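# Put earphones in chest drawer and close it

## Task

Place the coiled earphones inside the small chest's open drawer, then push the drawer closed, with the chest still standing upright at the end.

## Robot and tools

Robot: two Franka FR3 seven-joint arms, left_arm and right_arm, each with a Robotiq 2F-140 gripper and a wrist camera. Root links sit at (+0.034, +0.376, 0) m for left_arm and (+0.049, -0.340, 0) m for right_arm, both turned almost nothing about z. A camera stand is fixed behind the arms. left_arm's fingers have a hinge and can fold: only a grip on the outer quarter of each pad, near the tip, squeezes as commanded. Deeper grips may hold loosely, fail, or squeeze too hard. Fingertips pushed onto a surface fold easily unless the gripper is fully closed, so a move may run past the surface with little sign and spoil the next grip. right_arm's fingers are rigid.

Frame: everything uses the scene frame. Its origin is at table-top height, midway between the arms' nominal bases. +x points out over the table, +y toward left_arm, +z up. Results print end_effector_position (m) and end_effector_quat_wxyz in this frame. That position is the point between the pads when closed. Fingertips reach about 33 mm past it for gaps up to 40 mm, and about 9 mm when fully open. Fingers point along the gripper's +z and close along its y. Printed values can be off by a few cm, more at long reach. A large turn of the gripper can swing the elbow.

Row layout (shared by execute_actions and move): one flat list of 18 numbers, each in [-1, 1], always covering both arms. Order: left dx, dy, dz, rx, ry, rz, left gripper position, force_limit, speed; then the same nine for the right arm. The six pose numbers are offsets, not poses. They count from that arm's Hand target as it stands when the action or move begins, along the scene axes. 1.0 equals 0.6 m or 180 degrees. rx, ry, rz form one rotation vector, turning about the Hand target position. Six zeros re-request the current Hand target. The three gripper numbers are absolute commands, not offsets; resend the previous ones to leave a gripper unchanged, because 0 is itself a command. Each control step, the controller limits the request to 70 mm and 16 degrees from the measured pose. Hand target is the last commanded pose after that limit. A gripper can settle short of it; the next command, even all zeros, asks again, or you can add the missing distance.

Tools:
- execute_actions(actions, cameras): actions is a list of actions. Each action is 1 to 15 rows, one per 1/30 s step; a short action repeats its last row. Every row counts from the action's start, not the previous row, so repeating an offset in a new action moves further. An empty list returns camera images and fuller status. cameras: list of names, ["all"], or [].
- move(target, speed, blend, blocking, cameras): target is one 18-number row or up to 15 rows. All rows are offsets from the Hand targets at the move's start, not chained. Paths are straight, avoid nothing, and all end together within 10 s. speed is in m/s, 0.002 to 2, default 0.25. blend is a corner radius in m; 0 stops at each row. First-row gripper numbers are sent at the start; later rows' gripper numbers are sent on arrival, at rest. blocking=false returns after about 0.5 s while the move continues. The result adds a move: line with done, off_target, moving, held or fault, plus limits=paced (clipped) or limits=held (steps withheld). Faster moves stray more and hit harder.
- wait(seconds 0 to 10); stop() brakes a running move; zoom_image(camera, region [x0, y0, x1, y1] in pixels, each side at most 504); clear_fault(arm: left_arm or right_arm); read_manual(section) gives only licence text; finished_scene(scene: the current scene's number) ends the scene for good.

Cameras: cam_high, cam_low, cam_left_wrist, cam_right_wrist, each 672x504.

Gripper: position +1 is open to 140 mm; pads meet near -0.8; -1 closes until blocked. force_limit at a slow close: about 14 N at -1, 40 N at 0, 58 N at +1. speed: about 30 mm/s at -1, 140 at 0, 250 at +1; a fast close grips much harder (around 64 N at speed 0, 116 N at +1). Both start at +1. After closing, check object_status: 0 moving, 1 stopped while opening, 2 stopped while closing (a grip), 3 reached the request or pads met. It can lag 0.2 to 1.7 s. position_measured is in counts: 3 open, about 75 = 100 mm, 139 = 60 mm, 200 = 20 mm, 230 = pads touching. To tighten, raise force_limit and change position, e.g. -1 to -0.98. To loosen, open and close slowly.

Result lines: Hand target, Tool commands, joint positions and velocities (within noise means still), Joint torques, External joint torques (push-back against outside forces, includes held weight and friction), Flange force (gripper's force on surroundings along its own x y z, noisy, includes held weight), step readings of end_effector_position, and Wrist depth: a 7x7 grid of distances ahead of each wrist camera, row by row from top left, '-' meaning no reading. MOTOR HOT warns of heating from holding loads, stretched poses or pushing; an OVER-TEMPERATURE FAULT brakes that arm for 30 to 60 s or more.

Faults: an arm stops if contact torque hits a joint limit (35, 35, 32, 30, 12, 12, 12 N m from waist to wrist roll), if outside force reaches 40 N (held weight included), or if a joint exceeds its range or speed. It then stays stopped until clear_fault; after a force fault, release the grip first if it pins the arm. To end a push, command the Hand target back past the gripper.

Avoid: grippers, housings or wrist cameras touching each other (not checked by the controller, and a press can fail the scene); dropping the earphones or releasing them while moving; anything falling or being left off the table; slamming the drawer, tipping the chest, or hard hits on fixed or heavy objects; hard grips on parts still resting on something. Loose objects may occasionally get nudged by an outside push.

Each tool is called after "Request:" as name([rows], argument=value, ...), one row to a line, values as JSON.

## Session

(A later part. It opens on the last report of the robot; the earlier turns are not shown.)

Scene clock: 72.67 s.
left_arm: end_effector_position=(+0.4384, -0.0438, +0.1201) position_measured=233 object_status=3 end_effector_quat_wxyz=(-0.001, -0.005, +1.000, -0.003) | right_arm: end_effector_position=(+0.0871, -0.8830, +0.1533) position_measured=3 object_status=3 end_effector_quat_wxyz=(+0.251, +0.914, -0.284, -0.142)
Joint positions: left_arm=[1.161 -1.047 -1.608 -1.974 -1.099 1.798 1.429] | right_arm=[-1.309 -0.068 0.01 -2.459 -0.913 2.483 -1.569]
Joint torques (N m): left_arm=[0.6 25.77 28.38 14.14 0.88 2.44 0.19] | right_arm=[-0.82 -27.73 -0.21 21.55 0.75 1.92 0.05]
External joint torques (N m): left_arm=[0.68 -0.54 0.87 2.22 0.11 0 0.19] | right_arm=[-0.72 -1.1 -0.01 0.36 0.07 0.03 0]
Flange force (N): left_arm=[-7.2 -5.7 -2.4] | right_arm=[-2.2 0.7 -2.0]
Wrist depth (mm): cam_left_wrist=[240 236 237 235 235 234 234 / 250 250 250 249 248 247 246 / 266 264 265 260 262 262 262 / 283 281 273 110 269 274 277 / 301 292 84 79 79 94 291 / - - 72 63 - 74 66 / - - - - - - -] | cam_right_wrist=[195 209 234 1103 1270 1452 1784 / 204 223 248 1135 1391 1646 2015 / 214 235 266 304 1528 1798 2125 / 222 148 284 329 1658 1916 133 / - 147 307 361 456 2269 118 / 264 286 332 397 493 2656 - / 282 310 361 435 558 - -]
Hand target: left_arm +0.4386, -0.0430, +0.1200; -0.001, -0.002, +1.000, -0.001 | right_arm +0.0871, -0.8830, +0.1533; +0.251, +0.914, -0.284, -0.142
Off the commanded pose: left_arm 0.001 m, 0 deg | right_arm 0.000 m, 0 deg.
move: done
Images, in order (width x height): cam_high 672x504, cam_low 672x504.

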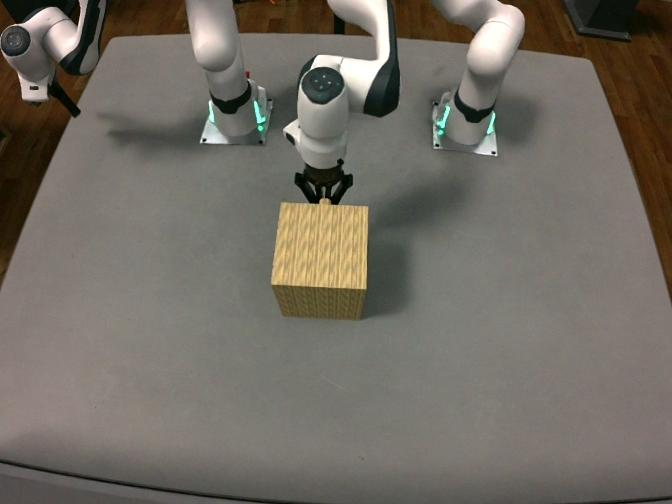

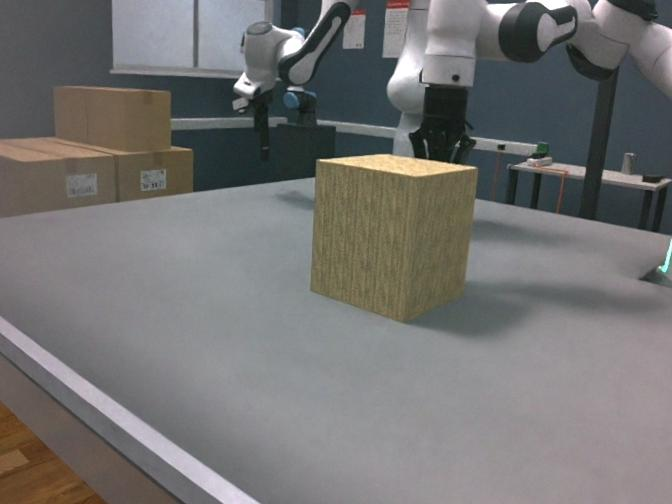

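Request:
move([
  [-0.25,0,0,0,0,0,-1,-0.7,0,0,0,0,0,0,0,1,1,1],
  [-0.35,0.06,0.3,0,0,0,-1,-0.7,0,0,0,0,0,0,0,1,1,1],
], blend=[0.04,0], cameras=["cam_left_wrist"])

Request:
zoom_image(camera="cam_left_wrist", region=[0, 230, 336, 504])

Scene clock: 75.47 s.
left_arm: end_effector_position=(+0.2285, -0.0080, +0.2992) position_measured=233 object_status=3 end_effector_quat_wxyz=(-0.002, +0.002, +1.000, -0.002) | right_arm: end_effector_position=(+0.0871, -0.8830, +0.1533) position_measured=3 object_status=3 end_effector_quat_wxyz=(+0.251, +0.914, -0.284, -0.142)
Joint positions: left_arm=[0.437 -1.083 -0.991 -2.209 -0.844 1.459 1.207] | right_arm=[-1.309 -0.068 0.01 -2.459 -0.913 2.483 -1.569]
Joint velocities: left_arm=[0.001 0.001 0 -0.001 -0.002 -0.004 -0.005] | right_arm=[within noise]
Joint torques (N m): left_arm=[0.39 13.03 23.16 17.37 0.74 2.21 -0.22] | right_arm=[-0.81 -27.71 -0.24 21.56 0.76 1.93 0.04]
External joint torques (N m): left_arm=[0.32 -0.76 1.23 2.14 -0.02 -0.25 -0.22] | right_arm=[-0.78 -1.02 -0.11 0.3 0.08 0.02 -0.02]
Flange force (N): left_arm=[-0.3 -3.0 -6.3] | right_arm=[-2.3 0.7 -1.8]
Wrist depth (mm): cam_left_wrist=[400 397 396 399 397 393 393 / 418 421 423 418 416 415 413 / 444 439 443 443 443 444 446 / 470 473 464 110 455 461 465 / 504 - 84 79 79 94 479 / - - 72 63 - 74 66 / - - - - - - -] | cam_right_wrist=[195 211 234 1108 1263 1443 1771 / 204 221 248 1193 1408 1646 1998 / 215 234 264 310 1528 1855 2144 / 222 148 284 329 1623 1870 130 / - 147 304 361 456 2314 118 / 262 286 333 400 490 2314 - / 280 309 362 440 547 - -]
Hand target: left_arm +0.2286, -0.0070, +0.3000; -0.001, -0.002, +1.000, -0.001 | right_arm +0.0871, -0.8830, +0.1533; +0.251, +0.914, -0.284, -0.142
Off the commanded pose: left_arm 0.001 m, 0 deg | right_arm 0.000 m, 0 deg.
move: done
Images, in order (width x height): cam_left_wrist 672x504.

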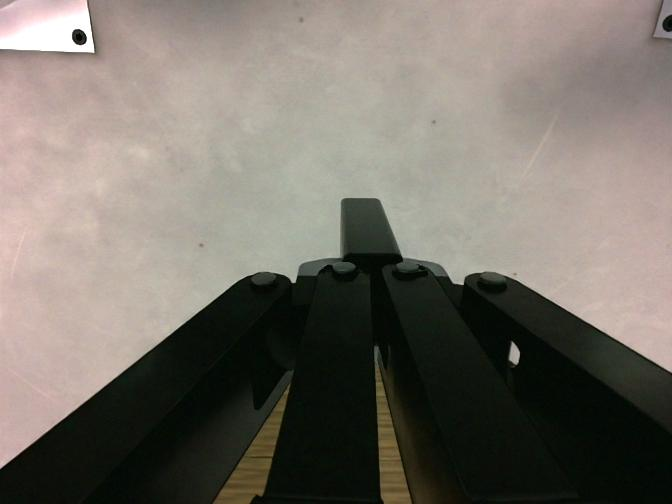

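Scaled by 1.500 from the camera's 672x504 image, which has a finer 960x720 frame.

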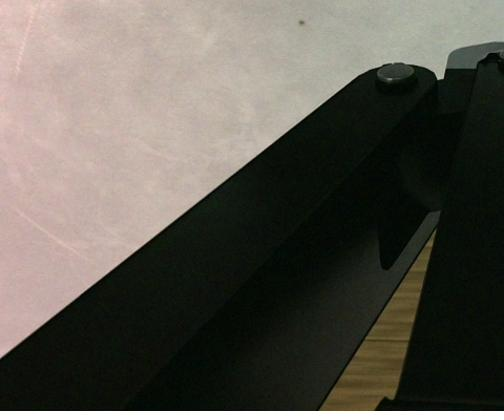

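Raise higher, open fingers for a view.

Request:
move(target=[0.3,0.05,0.25,0,0,0,1,-0.7,0,0,0,0,0,0,0,1,1,1], cameras=["cam_left_wrist","cam_high"])

Request:
zoom_image(camera="cam_left_wrist", region=[170, 100, 440, 370])

Scene clock: 77.47 s.
left_arm: end_effector_position=(+0.4091, +0.0222, +0.4502) position_measured=3 object_status=3 end_effector_quat_wxyz=(-0.001, +0.001, +1.000, -0.003) | right_arm: end_effector_position=(+0.0871, -0.8830, +0.1533) position_measured=3 object_status=3 end_effector_quat_wxyz=(+0.251, +0.914, -0.284, -0.142)
Joint positions: left_arm=[0.985 -0.608 -1.17 -1.555 -0.578 1.334 1.249] | right_arm=[-1.309 -0.068 0.01 -2.459 -0.913 2.483 -1.569]
Joint velocities: left_arm=[0.001 0.002 0 0 -0.001 -0.005 0.001] | right_arm=[within noise]
Joint torques (N m): left_arm=[0.62 11.83 16.55 20.31 0.73 2.32 -0.19] | right_arm=[-0.85 -27.73 -0.18 21.58 0.75 1.93 0.03]
External joint torques (N m): left_arm=[0.63 -0.5 0.15 2.09 -0.02 -0.13 -0.19] | right_arm=[-0.74 -0.98 0.02 0.28 0.07 0.02 -0.02]
Flange force (N): left_arm=[-6.4 -6.3 -8.3] | right_arm=[-2.1 0.6 -1.8]
Wrist depth (mm): cam_left_wrist=[529 541 546 532 535 536 528 / 563 585 560 564 542 563 560 / 633 591 592 578 601 585 592 / - 136 406 401 628 642 125 / - 128 426 426 697 683 113 / - 729 456 458 731 720 727 / - 779 762 792 736 - 772] | cam_right_wrist=[195 210 233 1082 1277 1434 1784 / 203 221 247 1175 1375 1670 2015 / 215 234 264 308 1479 1855 2069 / 222 148 283 326 1670 1855 133 / - 147 306 356 465 1900 118 / 262 287 328 400 476 2269 - / 279 310 362 440 1744 - -]
Hand target: left_arm +0.4086, +0.0230, +0.4500; -0.001, -0.002, +1.000, -0.001 | right_arm +0.0871, -0.8830, +0.1533; +0.251, +0.914, -0.284, -0.142
Off the commanded pose: left_arm 0.001 m, 0 deg | right_arm 0.000 m, 0 deg.
move: done
Images, in order (width x height): cam_high 672x504, cam_left_wrist 672x504.

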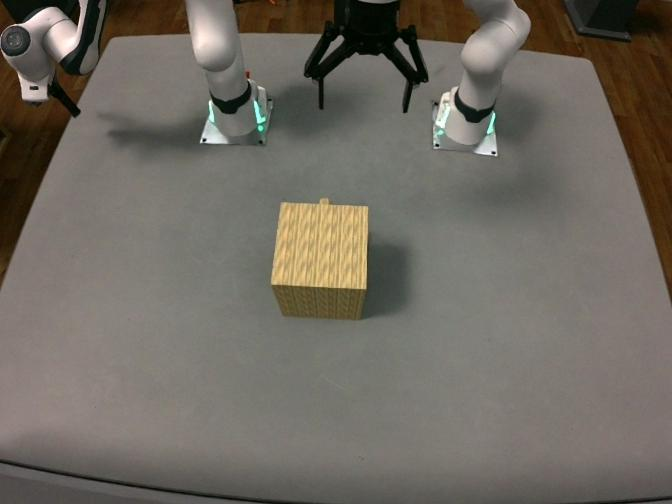

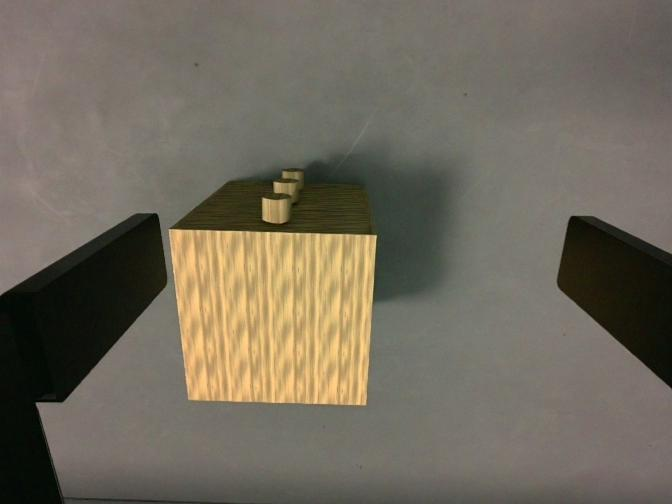

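Scaled by 1.867 from the camera's 672x504 image, which has a finer 960x720 frame.

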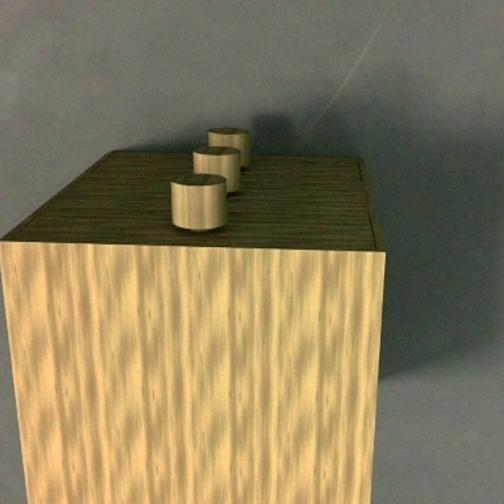

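Request:
finished_scene(scene=1)

The scene is finished: the task was done.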